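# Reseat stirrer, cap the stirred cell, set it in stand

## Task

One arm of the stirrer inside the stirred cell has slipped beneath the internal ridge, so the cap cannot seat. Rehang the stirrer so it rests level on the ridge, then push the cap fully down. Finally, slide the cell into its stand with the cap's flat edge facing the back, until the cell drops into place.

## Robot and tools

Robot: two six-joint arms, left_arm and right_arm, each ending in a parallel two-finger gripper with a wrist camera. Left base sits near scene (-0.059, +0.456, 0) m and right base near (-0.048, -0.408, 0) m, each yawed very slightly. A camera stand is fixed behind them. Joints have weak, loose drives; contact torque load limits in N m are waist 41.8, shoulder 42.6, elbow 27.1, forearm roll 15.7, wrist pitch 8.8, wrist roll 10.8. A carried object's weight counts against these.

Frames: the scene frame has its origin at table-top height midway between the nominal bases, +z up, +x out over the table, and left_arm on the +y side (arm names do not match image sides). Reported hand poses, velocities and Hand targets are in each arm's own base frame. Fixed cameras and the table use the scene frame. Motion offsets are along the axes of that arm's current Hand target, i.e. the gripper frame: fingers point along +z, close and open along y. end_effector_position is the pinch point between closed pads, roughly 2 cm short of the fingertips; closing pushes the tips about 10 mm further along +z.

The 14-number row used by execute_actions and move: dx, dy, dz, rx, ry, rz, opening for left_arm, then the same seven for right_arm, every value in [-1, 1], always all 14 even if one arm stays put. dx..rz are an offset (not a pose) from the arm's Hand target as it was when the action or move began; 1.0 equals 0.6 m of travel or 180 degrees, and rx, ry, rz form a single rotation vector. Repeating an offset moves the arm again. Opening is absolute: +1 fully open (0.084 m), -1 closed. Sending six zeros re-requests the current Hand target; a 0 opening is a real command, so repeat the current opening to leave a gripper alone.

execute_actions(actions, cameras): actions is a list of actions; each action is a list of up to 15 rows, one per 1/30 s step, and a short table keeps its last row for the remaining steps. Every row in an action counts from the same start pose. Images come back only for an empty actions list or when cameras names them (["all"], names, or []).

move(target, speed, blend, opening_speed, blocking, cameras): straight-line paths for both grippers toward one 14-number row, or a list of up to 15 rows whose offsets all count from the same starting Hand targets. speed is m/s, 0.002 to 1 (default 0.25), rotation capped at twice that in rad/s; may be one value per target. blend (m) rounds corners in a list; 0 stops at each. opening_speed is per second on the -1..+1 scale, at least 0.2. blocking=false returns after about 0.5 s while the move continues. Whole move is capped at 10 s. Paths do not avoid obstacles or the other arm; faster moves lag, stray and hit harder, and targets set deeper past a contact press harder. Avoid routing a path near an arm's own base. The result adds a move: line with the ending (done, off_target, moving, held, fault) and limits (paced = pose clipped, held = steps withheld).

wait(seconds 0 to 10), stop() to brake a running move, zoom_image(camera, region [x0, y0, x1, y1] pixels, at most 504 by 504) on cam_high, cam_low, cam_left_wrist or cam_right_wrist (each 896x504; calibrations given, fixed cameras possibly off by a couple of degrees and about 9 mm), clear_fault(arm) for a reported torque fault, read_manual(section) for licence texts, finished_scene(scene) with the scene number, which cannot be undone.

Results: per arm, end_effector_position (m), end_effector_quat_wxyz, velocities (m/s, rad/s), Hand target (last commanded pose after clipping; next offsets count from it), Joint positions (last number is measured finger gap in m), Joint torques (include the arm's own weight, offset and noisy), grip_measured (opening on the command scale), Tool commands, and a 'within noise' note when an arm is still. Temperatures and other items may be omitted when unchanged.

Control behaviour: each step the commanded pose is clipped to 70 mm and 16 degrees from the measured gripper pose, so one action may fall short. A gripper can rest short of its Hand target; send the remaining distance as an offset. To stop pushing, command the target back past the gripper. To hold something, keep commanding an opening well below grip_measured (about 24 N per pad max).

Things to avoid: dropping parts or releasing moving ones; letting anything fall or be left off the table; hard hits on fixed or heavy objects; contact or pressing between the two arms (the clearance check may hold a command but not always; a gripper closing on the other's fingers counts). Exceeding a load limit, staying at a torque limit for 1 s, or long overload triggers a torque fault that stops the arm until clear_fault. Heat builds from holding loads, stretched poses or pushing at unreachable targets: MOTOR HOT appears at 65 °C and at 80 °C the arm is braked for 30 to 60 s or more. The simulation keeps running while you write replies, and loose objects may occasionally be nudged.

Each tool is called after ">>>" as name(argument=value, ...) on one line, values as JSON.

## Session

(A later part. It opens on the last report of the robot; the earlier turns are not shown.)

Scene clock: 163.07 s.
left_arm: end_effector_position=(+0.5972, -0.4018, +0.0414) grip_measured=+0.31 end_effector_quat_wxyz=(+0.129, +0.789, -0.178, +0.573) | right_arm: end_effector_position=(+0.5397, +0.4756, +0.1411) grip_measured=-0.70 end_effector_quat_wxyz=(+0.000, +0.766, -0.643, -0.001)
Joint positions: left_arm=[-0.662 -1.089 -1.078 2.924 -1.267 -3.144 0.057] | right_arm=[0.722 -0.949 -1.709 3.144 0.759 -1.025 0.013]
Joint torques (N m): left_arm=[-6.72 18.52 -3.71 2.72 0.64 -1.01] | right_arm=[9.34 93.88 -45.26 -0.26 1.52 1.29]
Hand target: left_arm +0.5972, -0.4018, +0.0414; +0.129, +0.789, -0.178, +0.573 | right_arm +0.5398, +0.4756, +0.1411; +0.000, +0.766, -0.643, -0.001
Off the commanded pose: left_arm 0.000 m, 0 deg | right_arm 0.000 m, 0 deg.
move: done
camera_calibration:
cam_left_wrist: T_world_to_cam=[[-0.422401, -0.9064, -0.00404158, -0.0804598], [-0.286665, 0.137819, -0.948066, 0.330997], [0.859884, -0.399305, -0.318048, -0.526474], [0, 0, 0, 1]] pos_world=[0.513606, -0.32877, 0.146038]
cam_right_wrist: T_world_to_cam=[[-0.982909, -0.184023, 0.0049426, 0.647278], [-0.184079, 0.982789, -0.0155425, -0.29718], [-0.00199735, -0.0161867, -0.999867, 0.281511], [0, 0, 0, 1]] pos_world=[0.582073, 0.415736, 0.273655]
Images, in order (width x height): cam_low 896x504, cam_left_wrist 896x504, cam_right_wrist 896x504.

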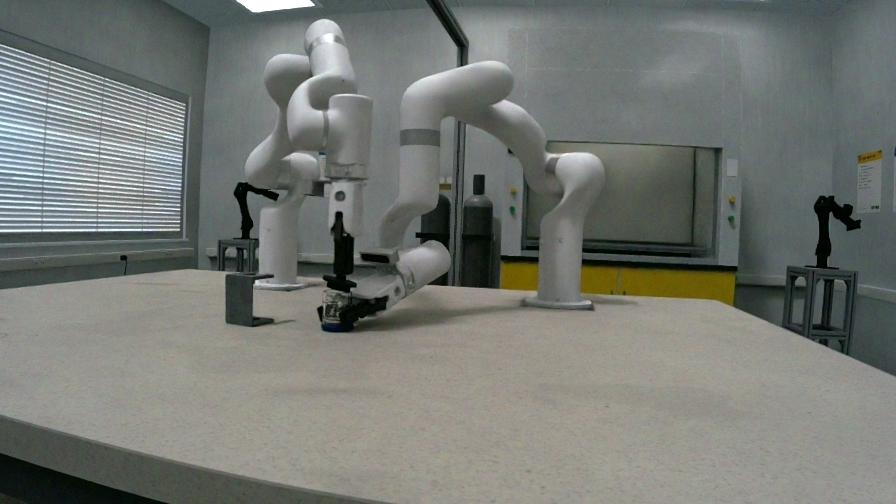

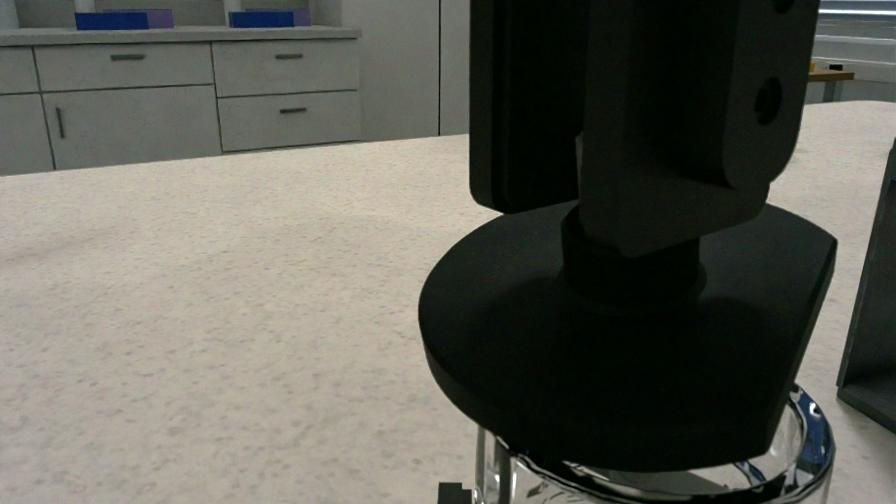

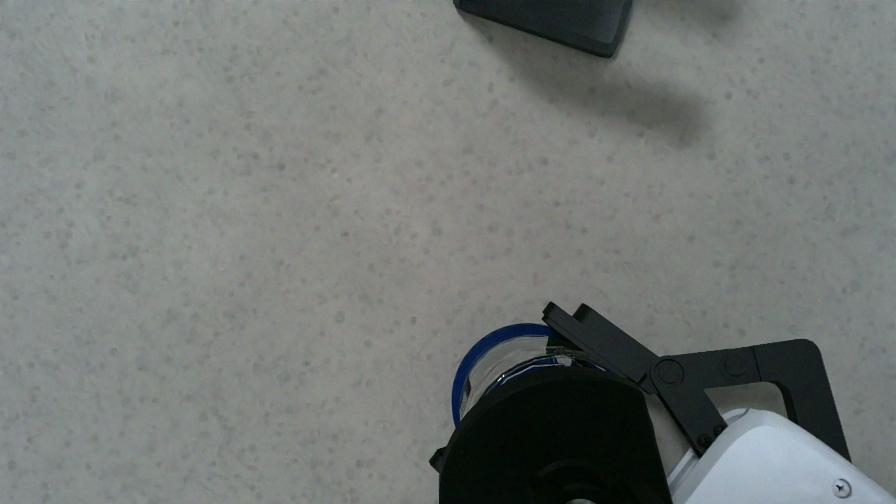

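>>> move(target=[0,0,0,0,0,0,0.0,0,0,-0.0333,0,0,0,-1], speed=0.03, cameras=["cam_left_wrist","cam_low","cam_right_wrist"])

>>> zoom_image(camera="cam_low", region=[280, 250, 400, 350])

Scene clock: 167.60 s.
left_arm: end_effector_position=(+0.5972, -0.4018, +0.0414) grip_measured=+0.31 end_effector_quat_wxyz=(+0.129, +0.789, -0.178, +0.573) | right_arm: end_effector_position=(+0.5397, +0.4756, +0.1611) grip_measured=-0.70 end_effector_quat_wxyz=(+0.000, +0.766, -0.643, -0.001)
Joint positions: left_arm=[-0.662 -1.089 -1.078 2.924 -1.267 -3.144 0.057] | right_arm=[0.722 -0.924 -1.713 3.143 0.789 -1.025 0.013]
Joint torques (N m): left_arm=[-7.79 18.99 -4 2.81 0.59 -0.99] | right_arm=[-5.07 92.04 -46.16 -1.09 1.8 1.32]
Hand target: left_arm +0.5972, -0.4018, +0.0414; +0.129, +0.789, -0.178, +0.573 | right_arm +0.5398, +0.4756, +0.1611; +0.000, +0.766, -0.643, -0.001
Off the commanded pose: left_arm 0.000 m, 0 deg | right_arm 0.000 m, 0 deg.
move: done
camera_calibration:
cam_left_wrist: T_world_to_cam=[[-0.422401, -0.9064, -0.00404158, -0.0804598], [-0.286665, 0.137819, -0.948066, 0.330997], [0.859884, -0.399305, -0.318048, -0.526474], [0, 0, 0, 1]] pos_world=[0.513606, -0.32877, 0.146038]
cam_right_wrist: T_world_to_cam=[[-0.982909, -0.184023, 0.0049426, 0.647179], [-0.184079, 0.982789, -0.0155425, -0.296869], [-0.00199735, -0.0161867, -0.999867, 0.301508], [0, 0, 0, 1]] pos_world=[0.582073, 0.415736, 0.293655]
Images, in order (width x height): cam_low 896x504, cam_left_wrist 896x504, cam_right_wrist 896x504.

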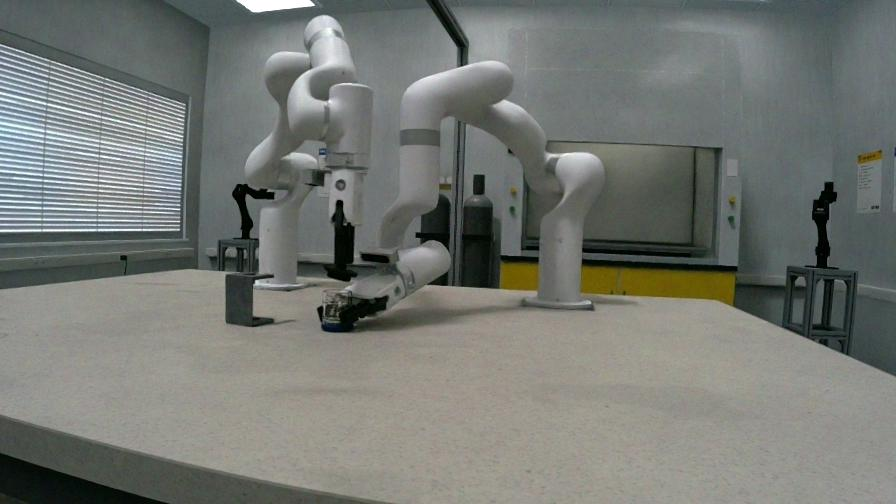

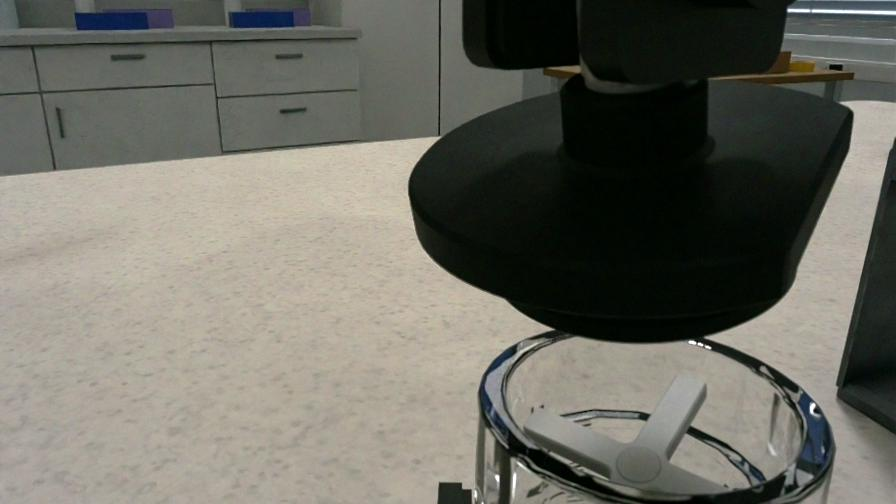

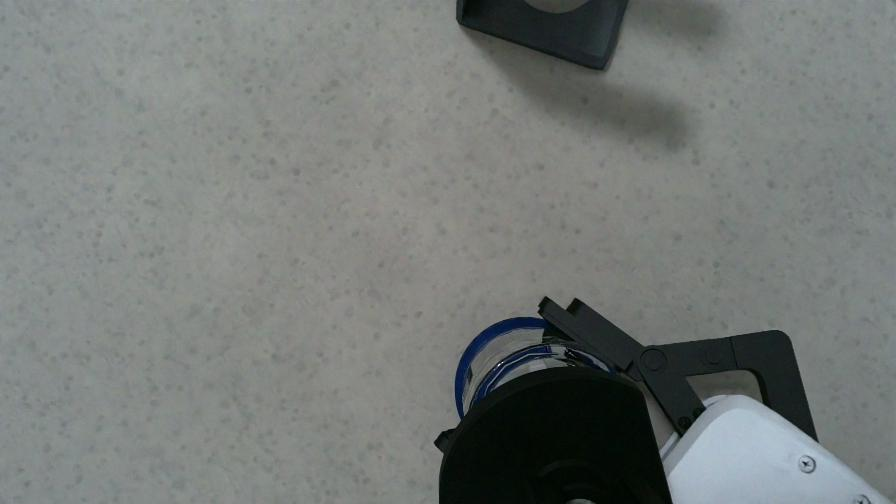

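Scaled by 4.200.

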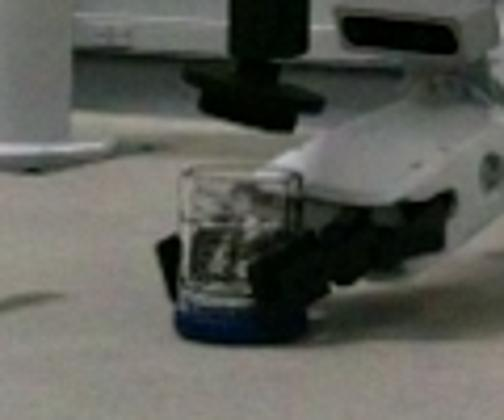

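>>> move(target=[[0,0,0,0,0,0,0,0,0,-0.12,0,0,0,-1],[0,0,0,0,0,0,0,0.3855,0.2712,-0.12,0,0,-0.678,-1],[0,0,0,0,0,0,0,0.3855,0.2712,0.143,0,0,-0.678,-1]], cameras=["all"])

>>> zoom_image(camera="cam_low", region=[180, 200, 400, 350])

>>> zoom_image(camera="cam_high", region=[340, 120, 520, 300])

>>> zoom_image(camera="cam_left_wrist", region=[440, 250, 896, 504])

Scene clock: 189.40 s.
left_arm: end_effector_position=(+0.5972, -0.4018, +0.0414) grip_measured=+0.31 end_effector_quat_wxyz=(+0.129, +0.789, -0.178, +0.573) | right_arm: end_effector_position=(+0.4197, +0.2197, +0.0751) grip_measured=-0.70 end_effector_quat_wxyz=(-0.001, +0.933, +0.359, +0.000)
Joint positions: left_arm=[-0.662 -1.089 -1.078 2.924 -1.267 -3.144 0.057] | right_arm=[0.481 -0.583 -0.855 3.147 0.272 -3.399 0.013]
Joint torques (N m): left_arm=[-7.27 17.79 -4.69 2.57 0.67 -1.03] | right_arm=[9.24 20.14 -34.81 1.32 -1.66 -1.25]
Hand target: left_arm +0.5972, -0.4018, +0.0414; +0.129, +0.789, -0.178, +0.573 | right_arm +0.4197, +0.2197, +0.0750; -0.001, +0.933, +0.359, +0.000
Off the commanded pose: left_arm 0.000 m, 0 deg | right_arm 0.000 m, 0 deg.
move: done
camera_calibration:
cam_left_wrist: T_world_to_cam=[[-0.422401, -0.9064, -0.00404158, -0.0804598], [-0.286665, 0.137819, -0.948066, 0.330997], [0.859884, -0.399305, -0.318048, -0.526474], [0, 0, 0, 1]] pos_world=[0.513606, -0.32877, 0.146038]
cam_right_wrist: T_world_to_cam=[[0.67742, -0.735589, 0.00339646, -0.0930266], [-0.735441, -0.677364, -0.0174462, 0.527409], [0.0151338, 0.0093205, -0.999842, 0.198266], [0, 0, 0, 1]] pos_world=[0.447896, 0.286971, 0.207752]

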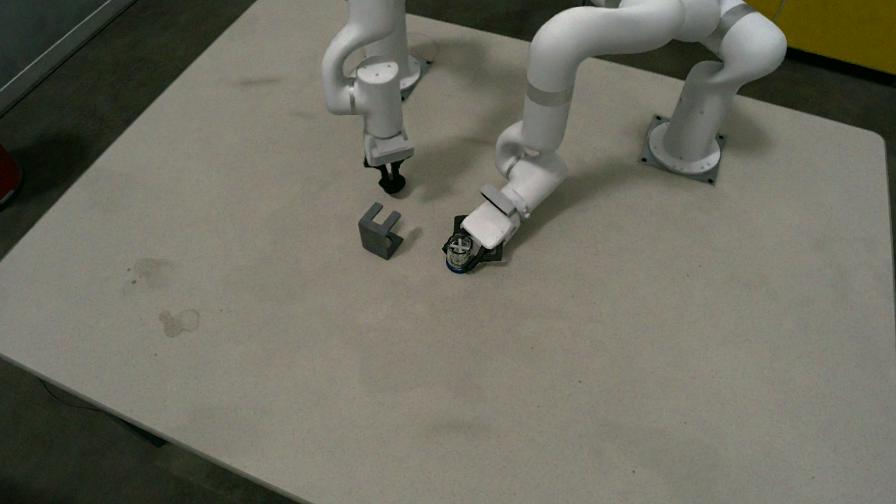

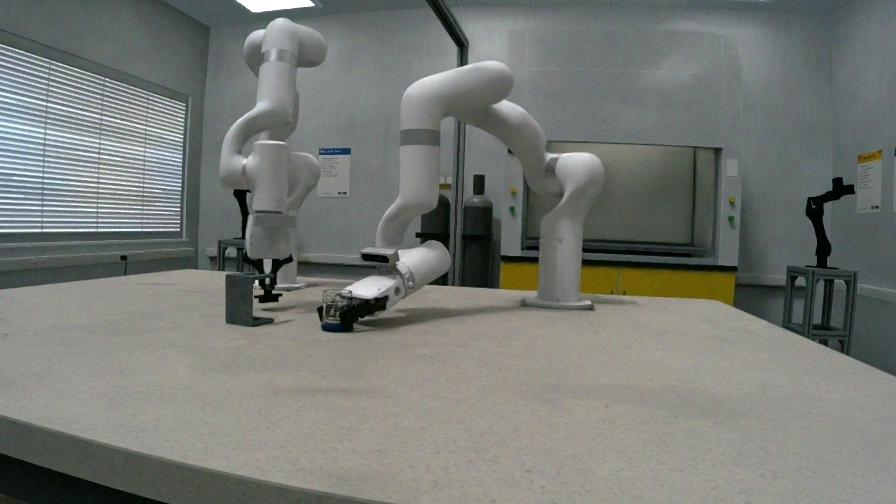

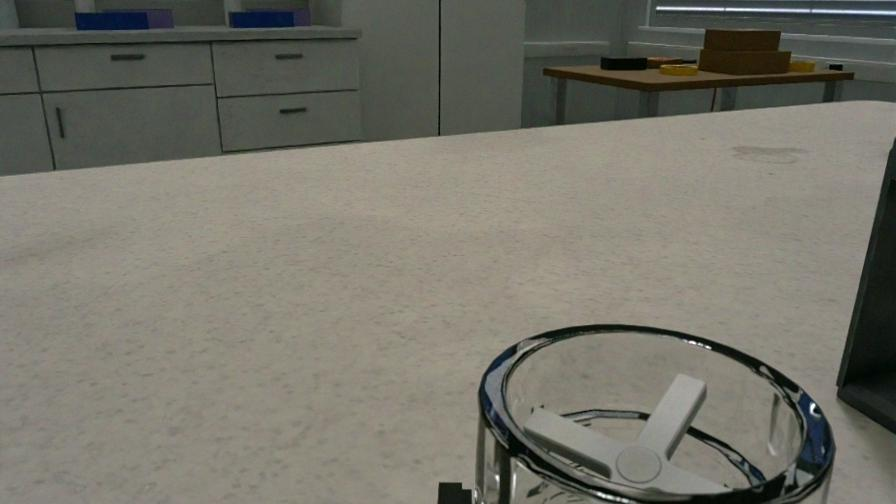

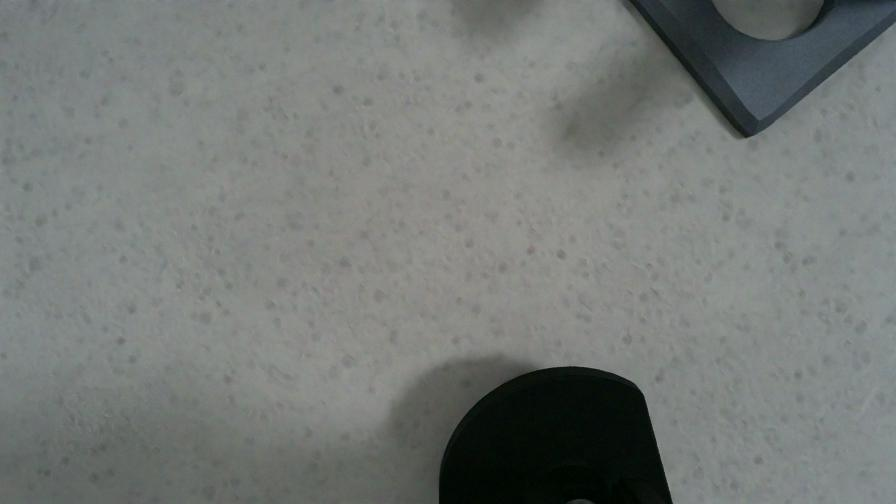

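Scaled by 2.291.

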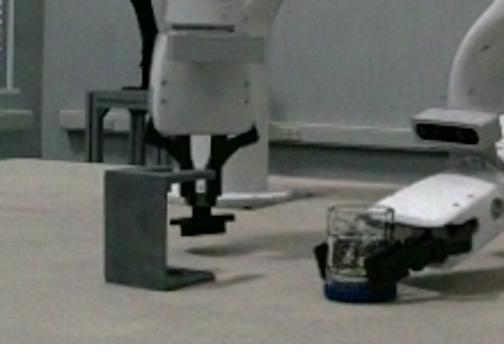

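Scaled by 2.800.

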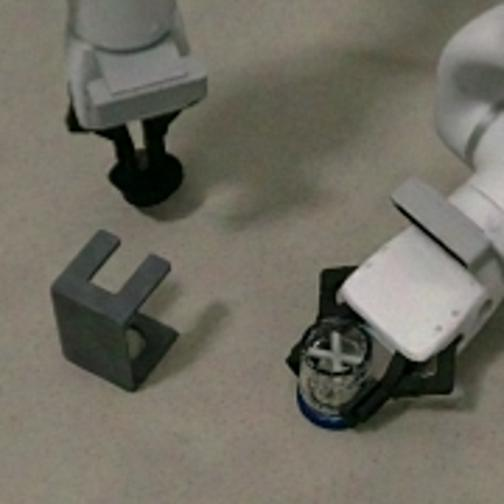

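Scaled by 1.105.

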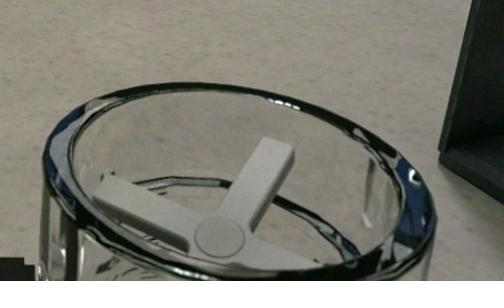

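>>> move(target=[0,0,0,0,0,0,0,0,0,0.012,0,0,0,-1], speed=0.03, cameras=["cam_low","cam_right_wrist"])

>>> zoom_image(camera="cam_low", region=[230, 250, 320, 330])

Scene clock: 197.20 s.
left_arm: end_effector_position=(+0.5972, -0.4018, +0.0414) grip_measured=+0.31 end_effector_quat_wxyz=(+0.129, +0.789, -0.178, +0.573) | right_arm: end_effector_position=(+0.4197, +0.2197, +0.0679) grip_measured=-0.70 end_effector_quat_wxyz=(-0.001, +0.933, +0.359, +0.000)
Joint positions: left_arm=[-0.662 -1.089 -1.078 2.924 -1.267 -3.144 0.057] | right_arm=[0.482 -0.599 -0.857 3.147 0.258 -3.399 0.013]
Joint torques (N m): left_arm=[-7.04 17.38 -4.74 2.67 0.61 -1.01] | right_arm=[9.77 19.16 -34.65 1.09 -1.63 -1.13]
Hand target: left_arm +0.5972, -0.4018, +0.0414; +0.129, +0.789, -0.178, +0.573 | right_arm +0.4197, +0.2197, +0.0678; -0.001, +0.933, +0.359, +0.000
Off the commanded pose: left_arm 0.000 m, 0 deg | right_arm 0.000 m, 0 deg.
move: done
camera_calibration:
cam_right_wrist: T_world_to_cam=[[0.67742, -0.735589, 0.00339646, -0.0930022], [-0.735441, -0.677364, -0.0174462, 0.527284], [0.0151338, 0.0093205, -0.999842, 0.191067], [0, 0, 0, 1]] pos_world=[0.447896, 0.286971, 0.200552]
Images, in order (width x height): cam_low 896x504, cam_right_wrist 896x504.

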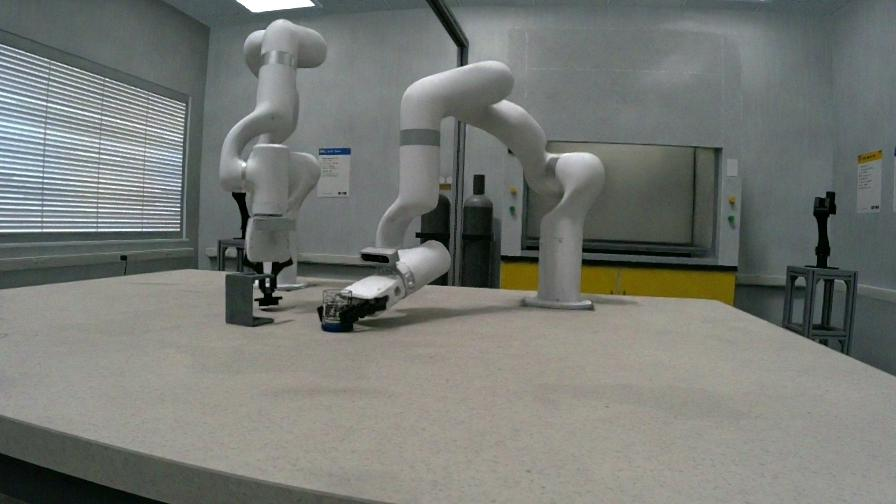

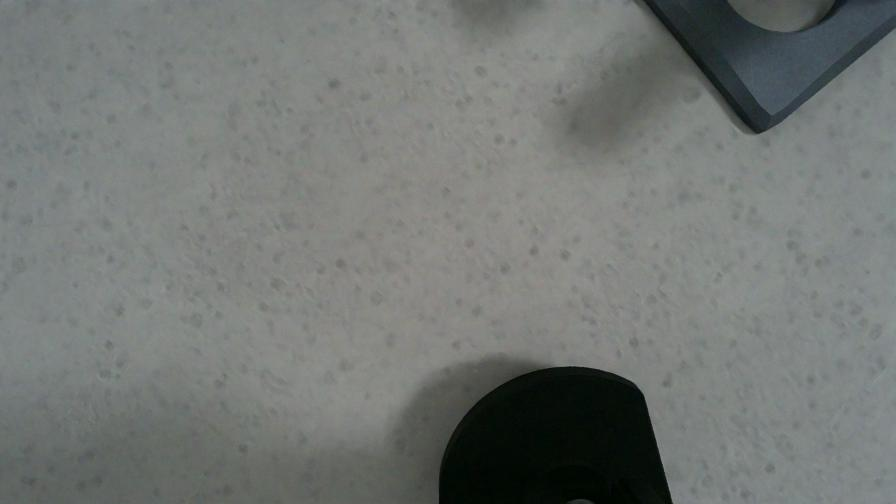

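Scaled by 5.600.

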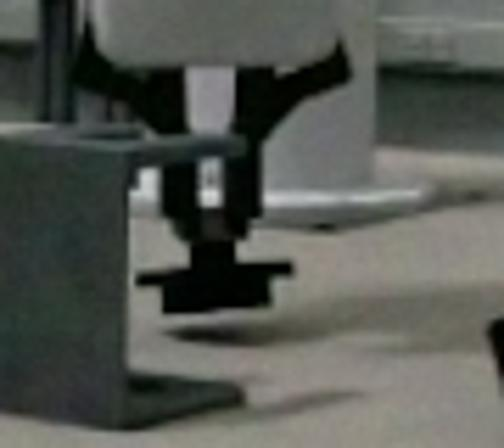

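>>> move(target=[0,0,0,0,0,0,0,0,0,0.0133,0,0,0,-1], speed=0.03, cameras=["cam_low"])

>>> zoom_image(camera="cam_low", region=[230, 250, 320, 330])

Scene clock: 201.50 s.
left_arm: end_effector_position=(+0.5972, -0.4018, +0.0414) grip_measured=+0.31 end_effector_quat_wxyz=(+0.129, +0.789, -0.178, +0.573) | right_arm: end_effector_position=(+0.4197, +0.2197, +0.0599) grip_measured=-0.70 end_effector_quat_wxyz=(-0.001, +0.933, +0.359, +0.000)
Joint positions: left_arm=[-0.662 -1.089 -1.078 2.924 -1.267 -3.144 0.057] | right_arm=[0.482 -0.618 -0.86 3.147 0.242 -3.4 0.013]
Joint torques (N m): left_arm=[-6.28 17.68 -4.7 2.51 0.61 -1.04] | right_arm=[9.98 17.37 -28.37 1.4 -1.46 -1.21]
Hand target: left_arm +0.5972, -0.4018, +0.0414; +0.129, +0.789, -0.178, +0.573 | right_arm +0.4196, +0.2197, +0.0599; -0.001, +0.933, +0.359, +0.000
Off the commanded pose: left_arm 0.000 m, 0 deg | right_arm 0.000 m, 0 deg.
move: done
Images, in order (width x height): cam_low 896x504.

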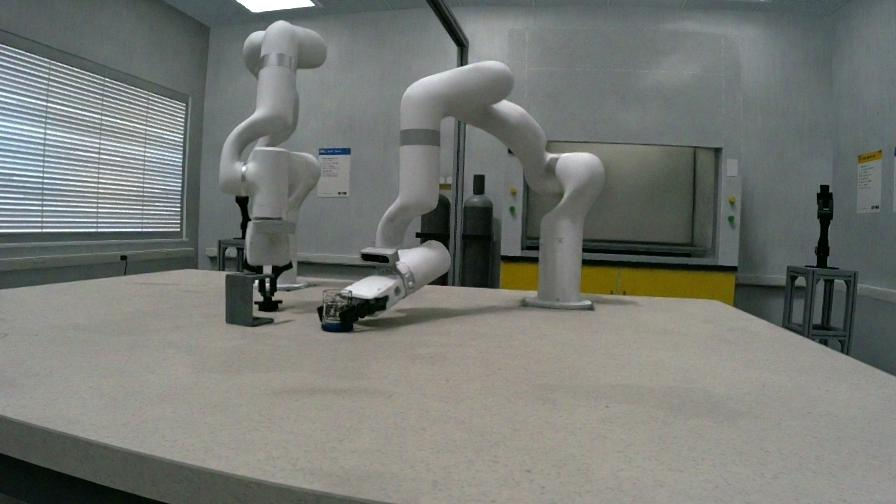

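Scaled by 5.600.

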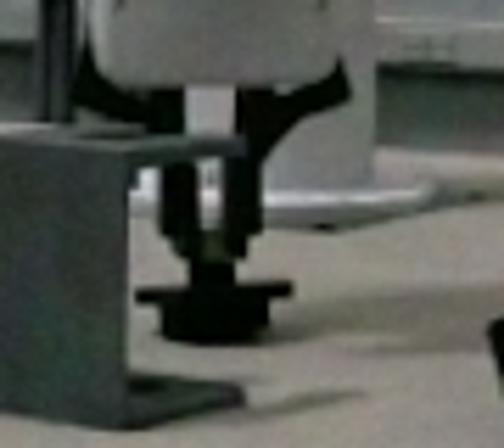

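>>> move(target=[[0,0,0,0,0,0,0,0,0,0.0025,0,0,0,-1],[0,0,0,0,0,0,0,0,0,0.0025,0,0,0,-0.4],[0,0,0,0,0,0,0,0,0,-0.25,0,0,0,-0.4]], speed=0.1, opening_speed=0.5, cameras=["cam_low","cam_right_wrist"])

Scene clock: 209.00 s.
left_arm: end_effector_position=(+0.5972, -0.4018, +0.0414) grip_measured=+0.31 end_effector_quat_wxyz=(+0.129, +0.789, -0.178, +0.573) | right_arm: end_effector_position=(+0.4197, +0.2195, +0.2098) grip_measured=-0.42 end_effector_quat_wxyz=(-0.001, +0.933, +0.359, +0.000)
Joint positions: left_arm=[-0.662 -1.089 -1.078 2.924 -1.267 -3.144 0.057] | right_arm=[0.481 -0.312 -0.874 3.144 0.561 -3.397 0.026]
Joint torques (N m): left_arm=[-6.21 17.88 -4.46 2.51 0.64 -1.01] | right_arm=[-10.07 60.79 -41.76 -1.07 1.73 0.52]
Hand target: left_arm +0.5972, -0.4018, +0.0414; +0.129, +0.789, -0.178, +0.573 | right_arm +0.4197, +0.2195, +0.2099; -0.001, +0.933, +0.359, +0.000
Off the commanded pose: left_arm 0.000 m, 0 deg | right_arm 0.000 m, 0 deg.
move: done
camera_calibration:
cam_right_wrist: T_world_to_cam=[[0.677421, -0.735588, 0.00332871, -0.0936767], [-0.735442, -0.677365, -0.0173726, 0.529675], [0.0150339, 0.00932051, -0.999844, 0.33309], [0, 0, 0, 1]] pos_world=[0.447996, 0.286771, 0.342552]
Images, in order (width x height): cam_low 896x504, cam_right_wrist 896x504.

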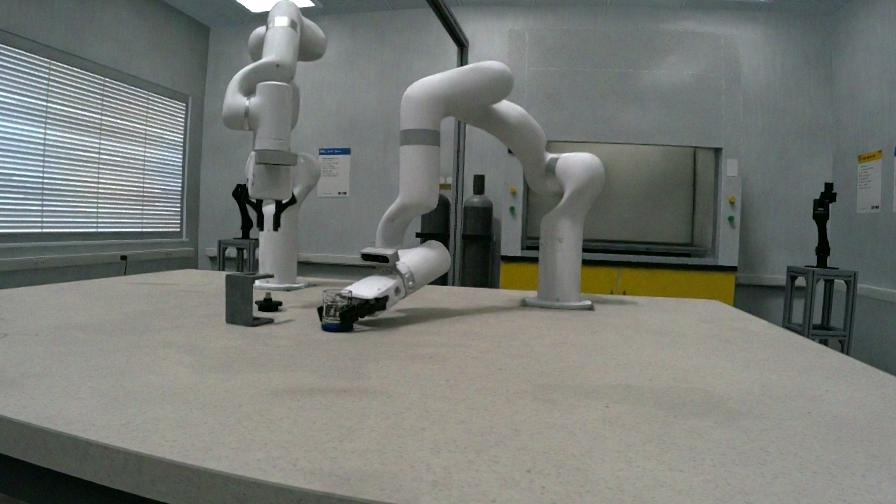

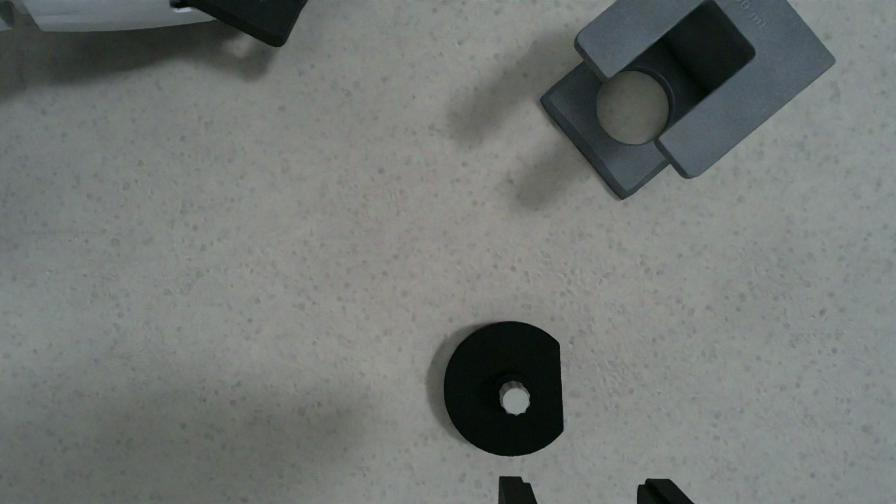

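>>> move(target=[0,0,0,0,0,0,0,0.3125,-0.118,0.067,0,0,0,-0.4], cameras=["cam_right_wrist"])

>>> zoom_image(camera="cam_right_wrist", region=[330, 130, 570, 370])

Scene clock: 219.70 s.
left_arm: end_effector_position=(+0.5972, -0.4018, +0.0414) grip_measured=+0.31 end_effector_quat_wxyz=(+0.129, +0.789, -0.178, +0.573) | right_arm: end_effector_position=(+0.5115, +0.3977, +0.1699) grip_measured=-0.42 end_effector_quat_wxyz=(-0.001, +0.933, +0.359, +0.000)
Joint positions: left_arm=[-0.662 -1.089 -1.078 2.924 -1.267 -3.144 0.057] | right_arm=[0.66 -0.742 -1.421 3.144 0.679 -3.217 0.026]
Joint torques (N m): left_arm=[-6.67 18.5 -4.72 2.77 0.62 -0.98] | right_arm=[10.49 30.03 -44.03 -0.97 1.77 1.33]
Hand target: left_arm +0.5972, -0.4018, +0.0414; +0.129, +0.789, -0.178, +0.573 | right_arm +0.5115, +0.3977, +0.1698; -0.001, +0.933, +0.359, +0.000
Off the commanded pose: left_arm 0.000 m, 0 deg | right_arm 0.000 m, 0 deg.
move: done
camera_calibration:
cam_right_wrist: T_world_to_cam=[[0.677421, -0.735588, 0.00332872, -0.0246493], [-0.735442, -0.677365, -0.0173726, 0.7172], [0.0150339, 0.00932051, -0.999844, 0.290056], [0, 0, 0, 1]] pos_world=[0.539796, 0.464971, 0.302552]
Images, in order (width x height): cam_right_wrist 896x504.

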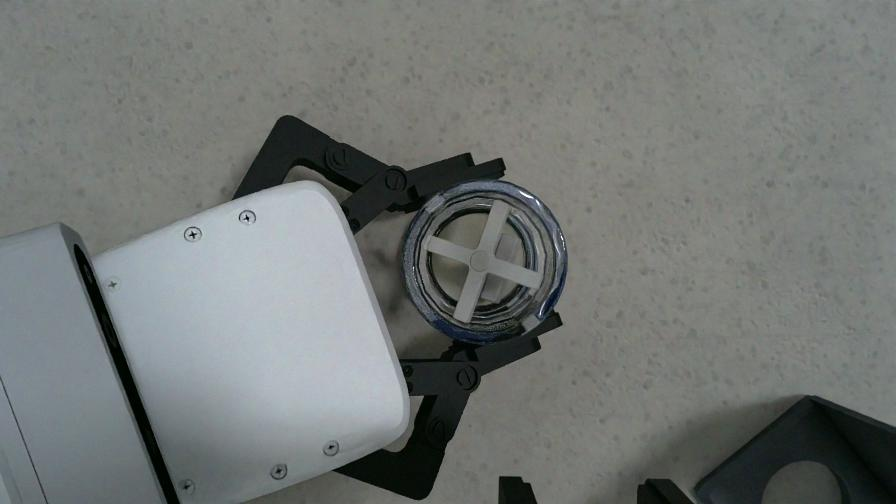

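Scaled by 2.100.

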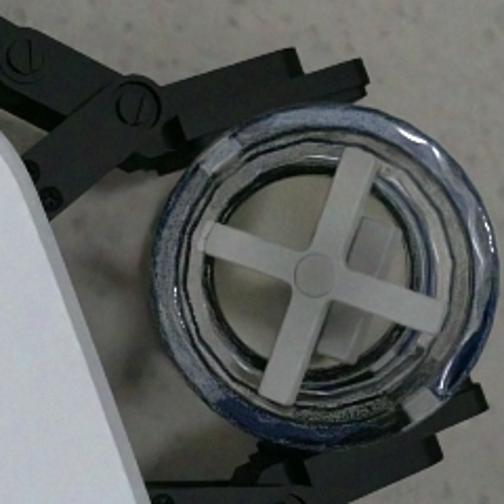

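>>> move(target=[[0,0,0,0,0,0,0,0.105,-0.0115,0.0,0.103,0.1445,-0.3843,-0.524],[0,0,0,0,0,0,0,0.105,-0.0115,0.083,0.103,0.1445,-0.3843,-0.524]], speed=0.15, cameras=["cam_right_wrist","cam_left_wrist","cam_low"])

>>> zoom_image(camera="cam_right_wrist", region=[400, 264, 700, 504])

Scene clock: 291.93 s.
left_arm: end_effector_position=(+0.5972, -0.4018, +0.0414) grip_measured=+0.31 end_effector_quat_wxyz=(+0.129, +0.789, -0.178, +0.573) | right_arm: end_effector_position=(+0.5537, +0.4450, +0.1201) grip_measured=-0.54 end_effector_quat_wxyz=(-0.216, +0.534, +0.805, +0.143)
Joint positions: left_arm=[-0.662 -1.089 -1.078 2.924 -1.267 -3.144 0.057] | right_arm=[0.505 -0.95 -1.571 3.965 0.746 -5.262 0.02]
Joint torques (N m): left_arm=[-6.85 17.58 -4.95 2.37 0.62 -1.03] | right_arm=[-4.62 30.76 -42.02 2.85 -1.29 -1.21]
Hand target: left_arm +0.5972, -0.4018, +0.0414; +0.129, +0.789, -0.178, +0.573 | right_arm +0.5537, +0.4451, +0.1201; -0.216, +0.534, +0.805, +0.143
Off the commanded pose: left_arm 0.000 m, 0 deg | right_arm 0.000 m, 0 deg.
move: done
camera_calibration:
cam_left_wrist: T_world_to_cam=[[-0.422401, -0.9064, -0.00404158, -0.0804598], [-0.286665, 0.137819, -0.948066, 0.330997], [0.859884, -0.399305, -0.318048, -0.526474], [0, 0, 0, 1]] pos_world=[0.513606, -0.32877, 0.146038]
cam_right_wrist: T_world_to_cam=[[0.918315, 0.395749, 0.00899719, -0.655768], [0.343395, -0.785112, -0.515442, 0.289878], [-0.196922, 0.476427, -0.856877, 0.131628], [0, 0, 0, 1]] pos_world=[0.528579, 0.424395, 0.268105]
Images, in order (width x height): cam_low 896x504, cam_left_wrist 896x504, cam_right_wrist 896x504.

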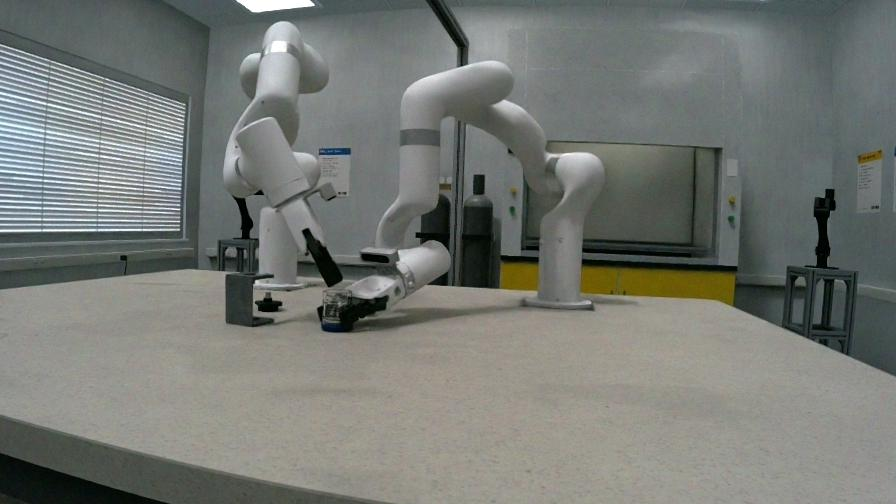

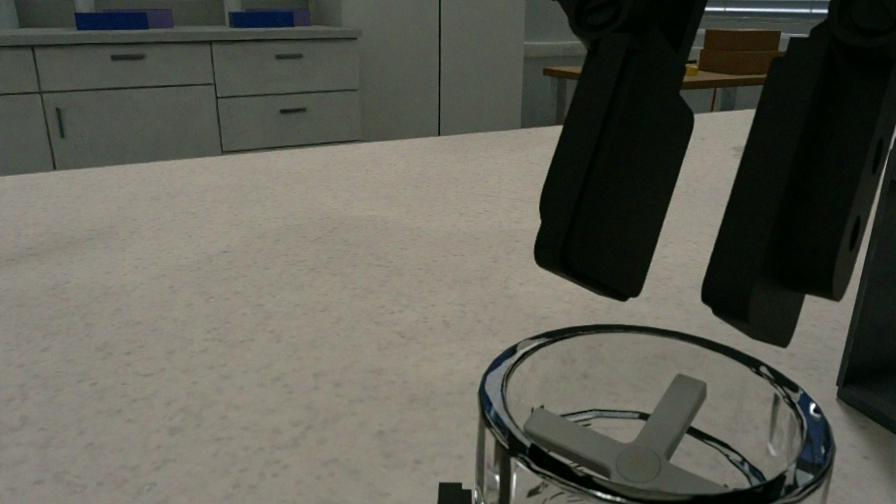

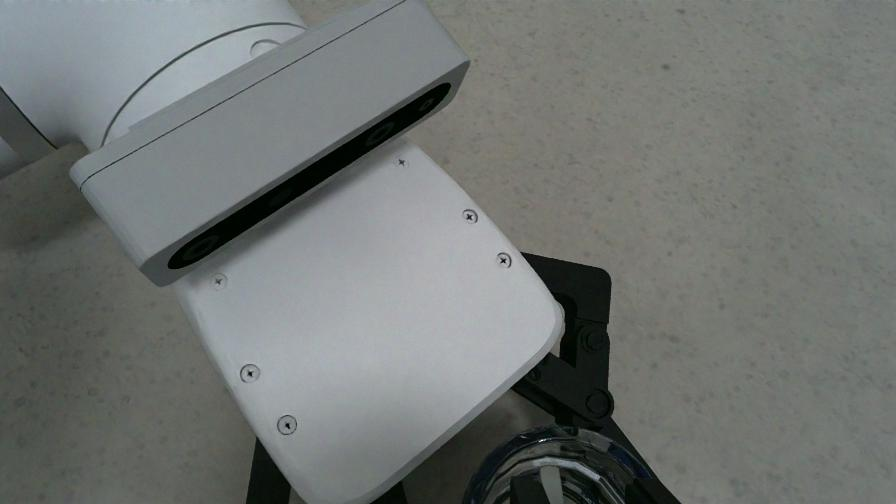

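Scaled by 1.680.

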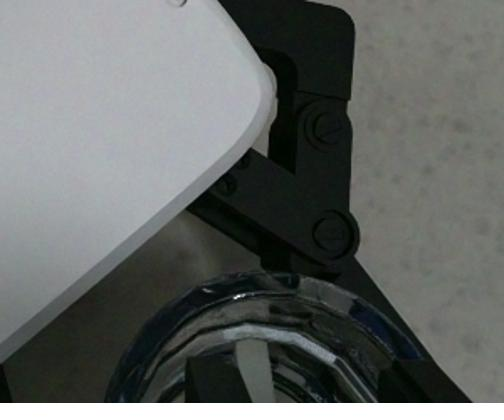

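>>> move(target=[0,0,0,0,0,0,0,-0.0167,0,0.0289,0,0,0,-0.524], speed=0.05, cameras=["cam_right_wrist","cam_left_wrist"])

>>> zoom_image(camera="cam_left_wrist", region=[440, 200, 896, 504])

Scene clock: 299.80 s.
left_arm: end_effector_position=(+0.5972, -0.4018, +0.0414) grip_measured=+0.30 end_effector_quat_wxyz=(+0.129, +0.789, -0.178, +0.573) | right_arm: end_effector_position=(+0.5537, +0.4451, +0.1001) grip_measured=-0.54 end_effector_quat_wxyz=(-0.216, +0.534, +0.805, +0.143)
Joint positions: left_arm=[-0.662 -1.089 -1.078 2.924 -1.267 -3.144 0.057] | right_arm=[0.505 -0.982 -1.576 3.987 0.728 -5.291 0.02]
Joint torques (N m): left_arm=[-7.07 17.52 -4.91 2.15 0.63 -0.97] | right_arm=[6.59 27.93 -35.06 1.16 -1.4 -1.06]
Hand target: left_arm +0.5972, -0.4018, +0.0414; +0.129, +0.789, -0.178, +0.573 | right_arm +0.5537, +0.4451, +0.1001; -0.216, +0.534, +0.805, +0.143
Off the commanded pose: left_arm 0.000 m, 0 deg | right_arm 0.000 m, 0 deg.
move: done
camera_calibration:
cam_left_wrist: T_world_to_cam=[[-0.422401, -0.9064, -0.00404158, -0.0804598], [-0.286665, 0.137819, -0.948066, 0.330997], [0.859884, -0.399305, -0.318048, -0.526474], [0, 0, 0, 1]] pos_world=[0.513606, -0.32877, 0.146038]
cam_right_wrist: T_world_to_cam=[[0.918269, 0.395853, 0.00906435, -0.655573], [0.343515, -0.785059, -0.515441, 0.279596], [-0.196923, 0.476428, -0.856877, 0.114424], [0, 0, 0, 1]] pos_world=[0.528479, 0.424495, 0.248105]
Images, in order (width x height): cam_left_wrist 896x504, cam_right_wrist 896x504.

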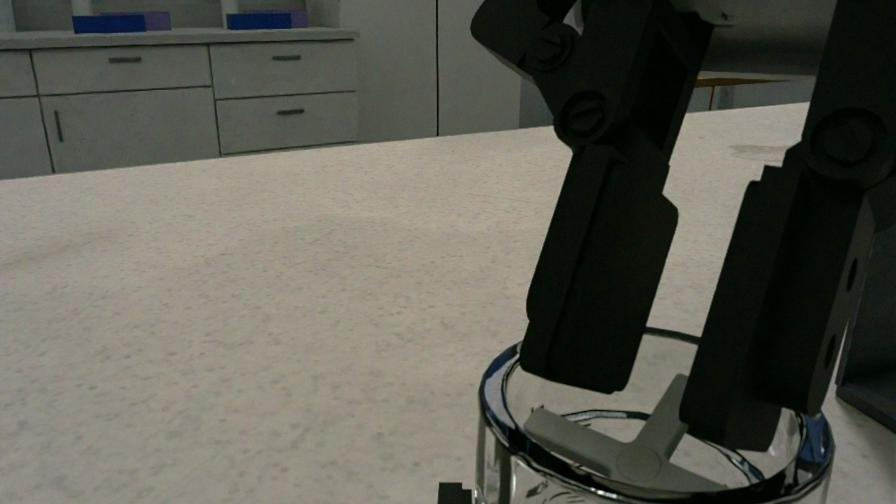

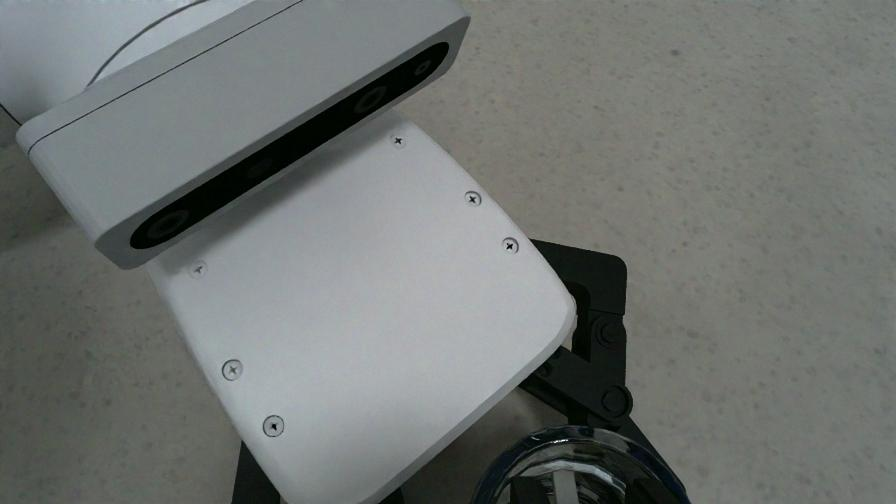

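Scaled by 1.105.

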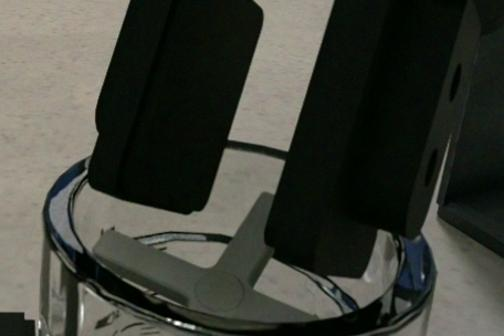

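>>> move(target=[[0,0,0,0,0,0,0,0,0,0,0,0,0,-0.6],[0,0,0,0,0,0,0,-0.0067,0,0.0116,0,0,0,-0.6]], speed=0.03, cameras=["cam_right_wrist","cam_left_wrist"])

>>> zoom_image(camera="cam_left_wrist", region=[440, 200, 896, 504])

>>> zoom_image(camera="cam_right_wrist", region=[440, 384, 720, 504])

Scene clock: 308.23 s.
left_arm: end_effector_position=(+0.5972, -0.4018, +0.0414) grip_measured=+0.30 end_effector_quat_wxyz=(+0.129, +0.789, -0.178, +0.573) | right_arm: end_effector_position=(+0.5538, +0.4452, +0.0925) grip_measured=-0.62 end_effector_quat_wxyz=(-0.216, +0.533, +0.805, +0.143)
Joint positions: left_arm=[-0.662 -1.089 -1.078 2.924 -1.267 -3.144 0.057] | right_arm=[0.505 -0.994 -1.579 3.996 0.722 -5.303 0.017]
Joint torques (N m): left_arm=[-7.42 17.91 -5.1 1.28 0.72 -0.95] | right_arm=[-8.07 20.42 -27.25 -0.03 -3.11 -1.24]
Hand target: left_arm +0.5972, -0.4018, +0.0414; +0.129, +0.789, -0.178, +0.573 | right_arm +0.5537, +0.4451, +0.0920; -0.216, +0.534, +0.805, +0.143
Off the commanded pose: left_arm 0.000 m, 0 deg | right_arm 0.001 m, 0 deg.
move: done
camera_calibration:
cam_left_wrist: T_world_to_cam=[[-0.422401, -0.9064, -0.00404158, -0.0804598], [-0.286665, 0.137819, -0.948066, 0.330997], [0.859884, -0.399305, -0.318048, -0.526474], [0, 0, 0, 1]] pos_world=[0.513606, -0.32877, 0.146038]
cam_right_wrist: T_world_to_cam=[[0.918238, 0.395915, 0.00945845, -0.6557], [0.343714, -0.78485, -0.515628, 0.275496], [-0.196721, 0.47672, -0.85676, 0.107673], [0, 0, 0, 1]] pos_world=[0.528579, 0.424495, 0.240505]
Images, in order (width x height): cam_left_wrist 896x504, cam_right_wrist 896x504.

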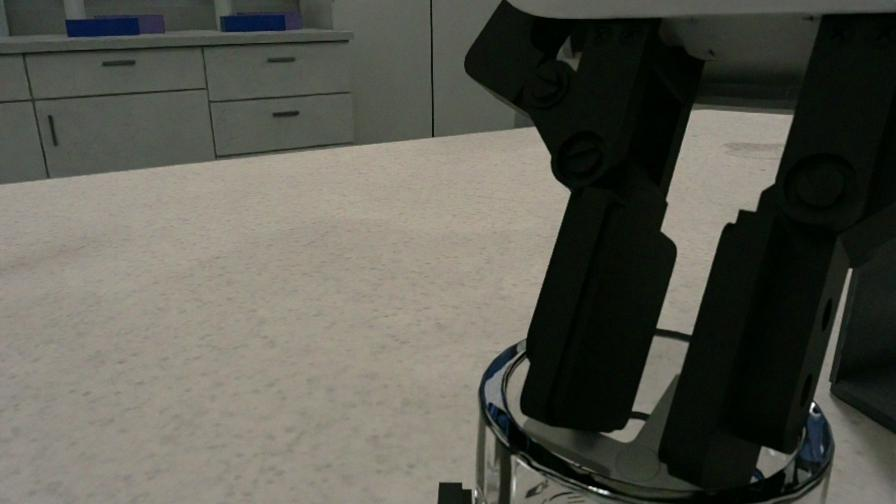

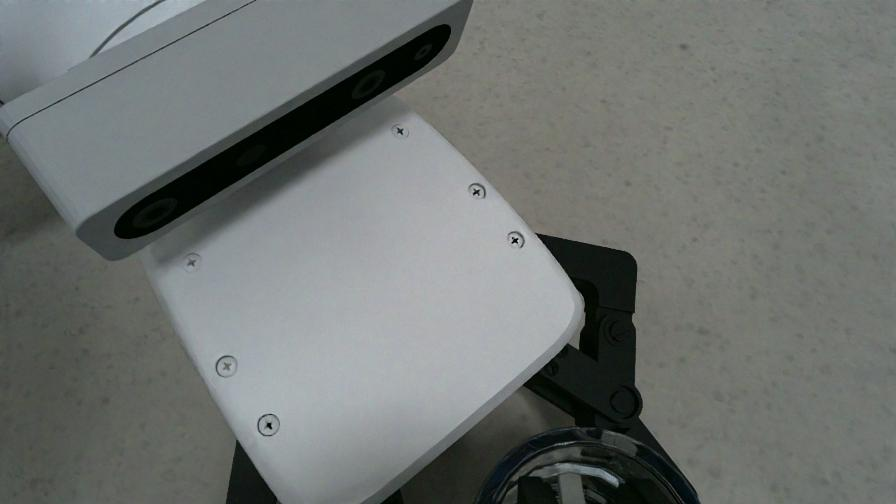

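Scaled by 1.105.

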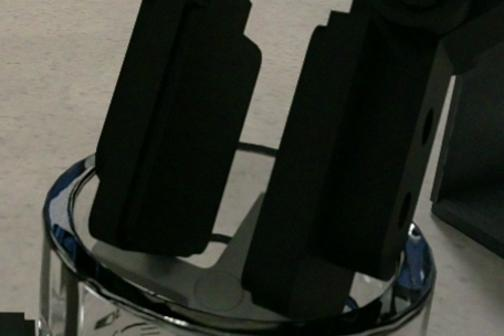

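Scaled by 1.800.

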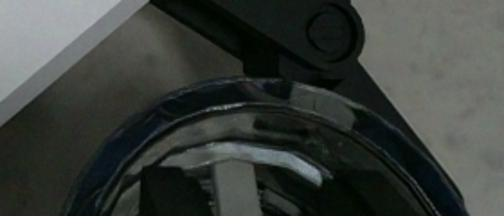

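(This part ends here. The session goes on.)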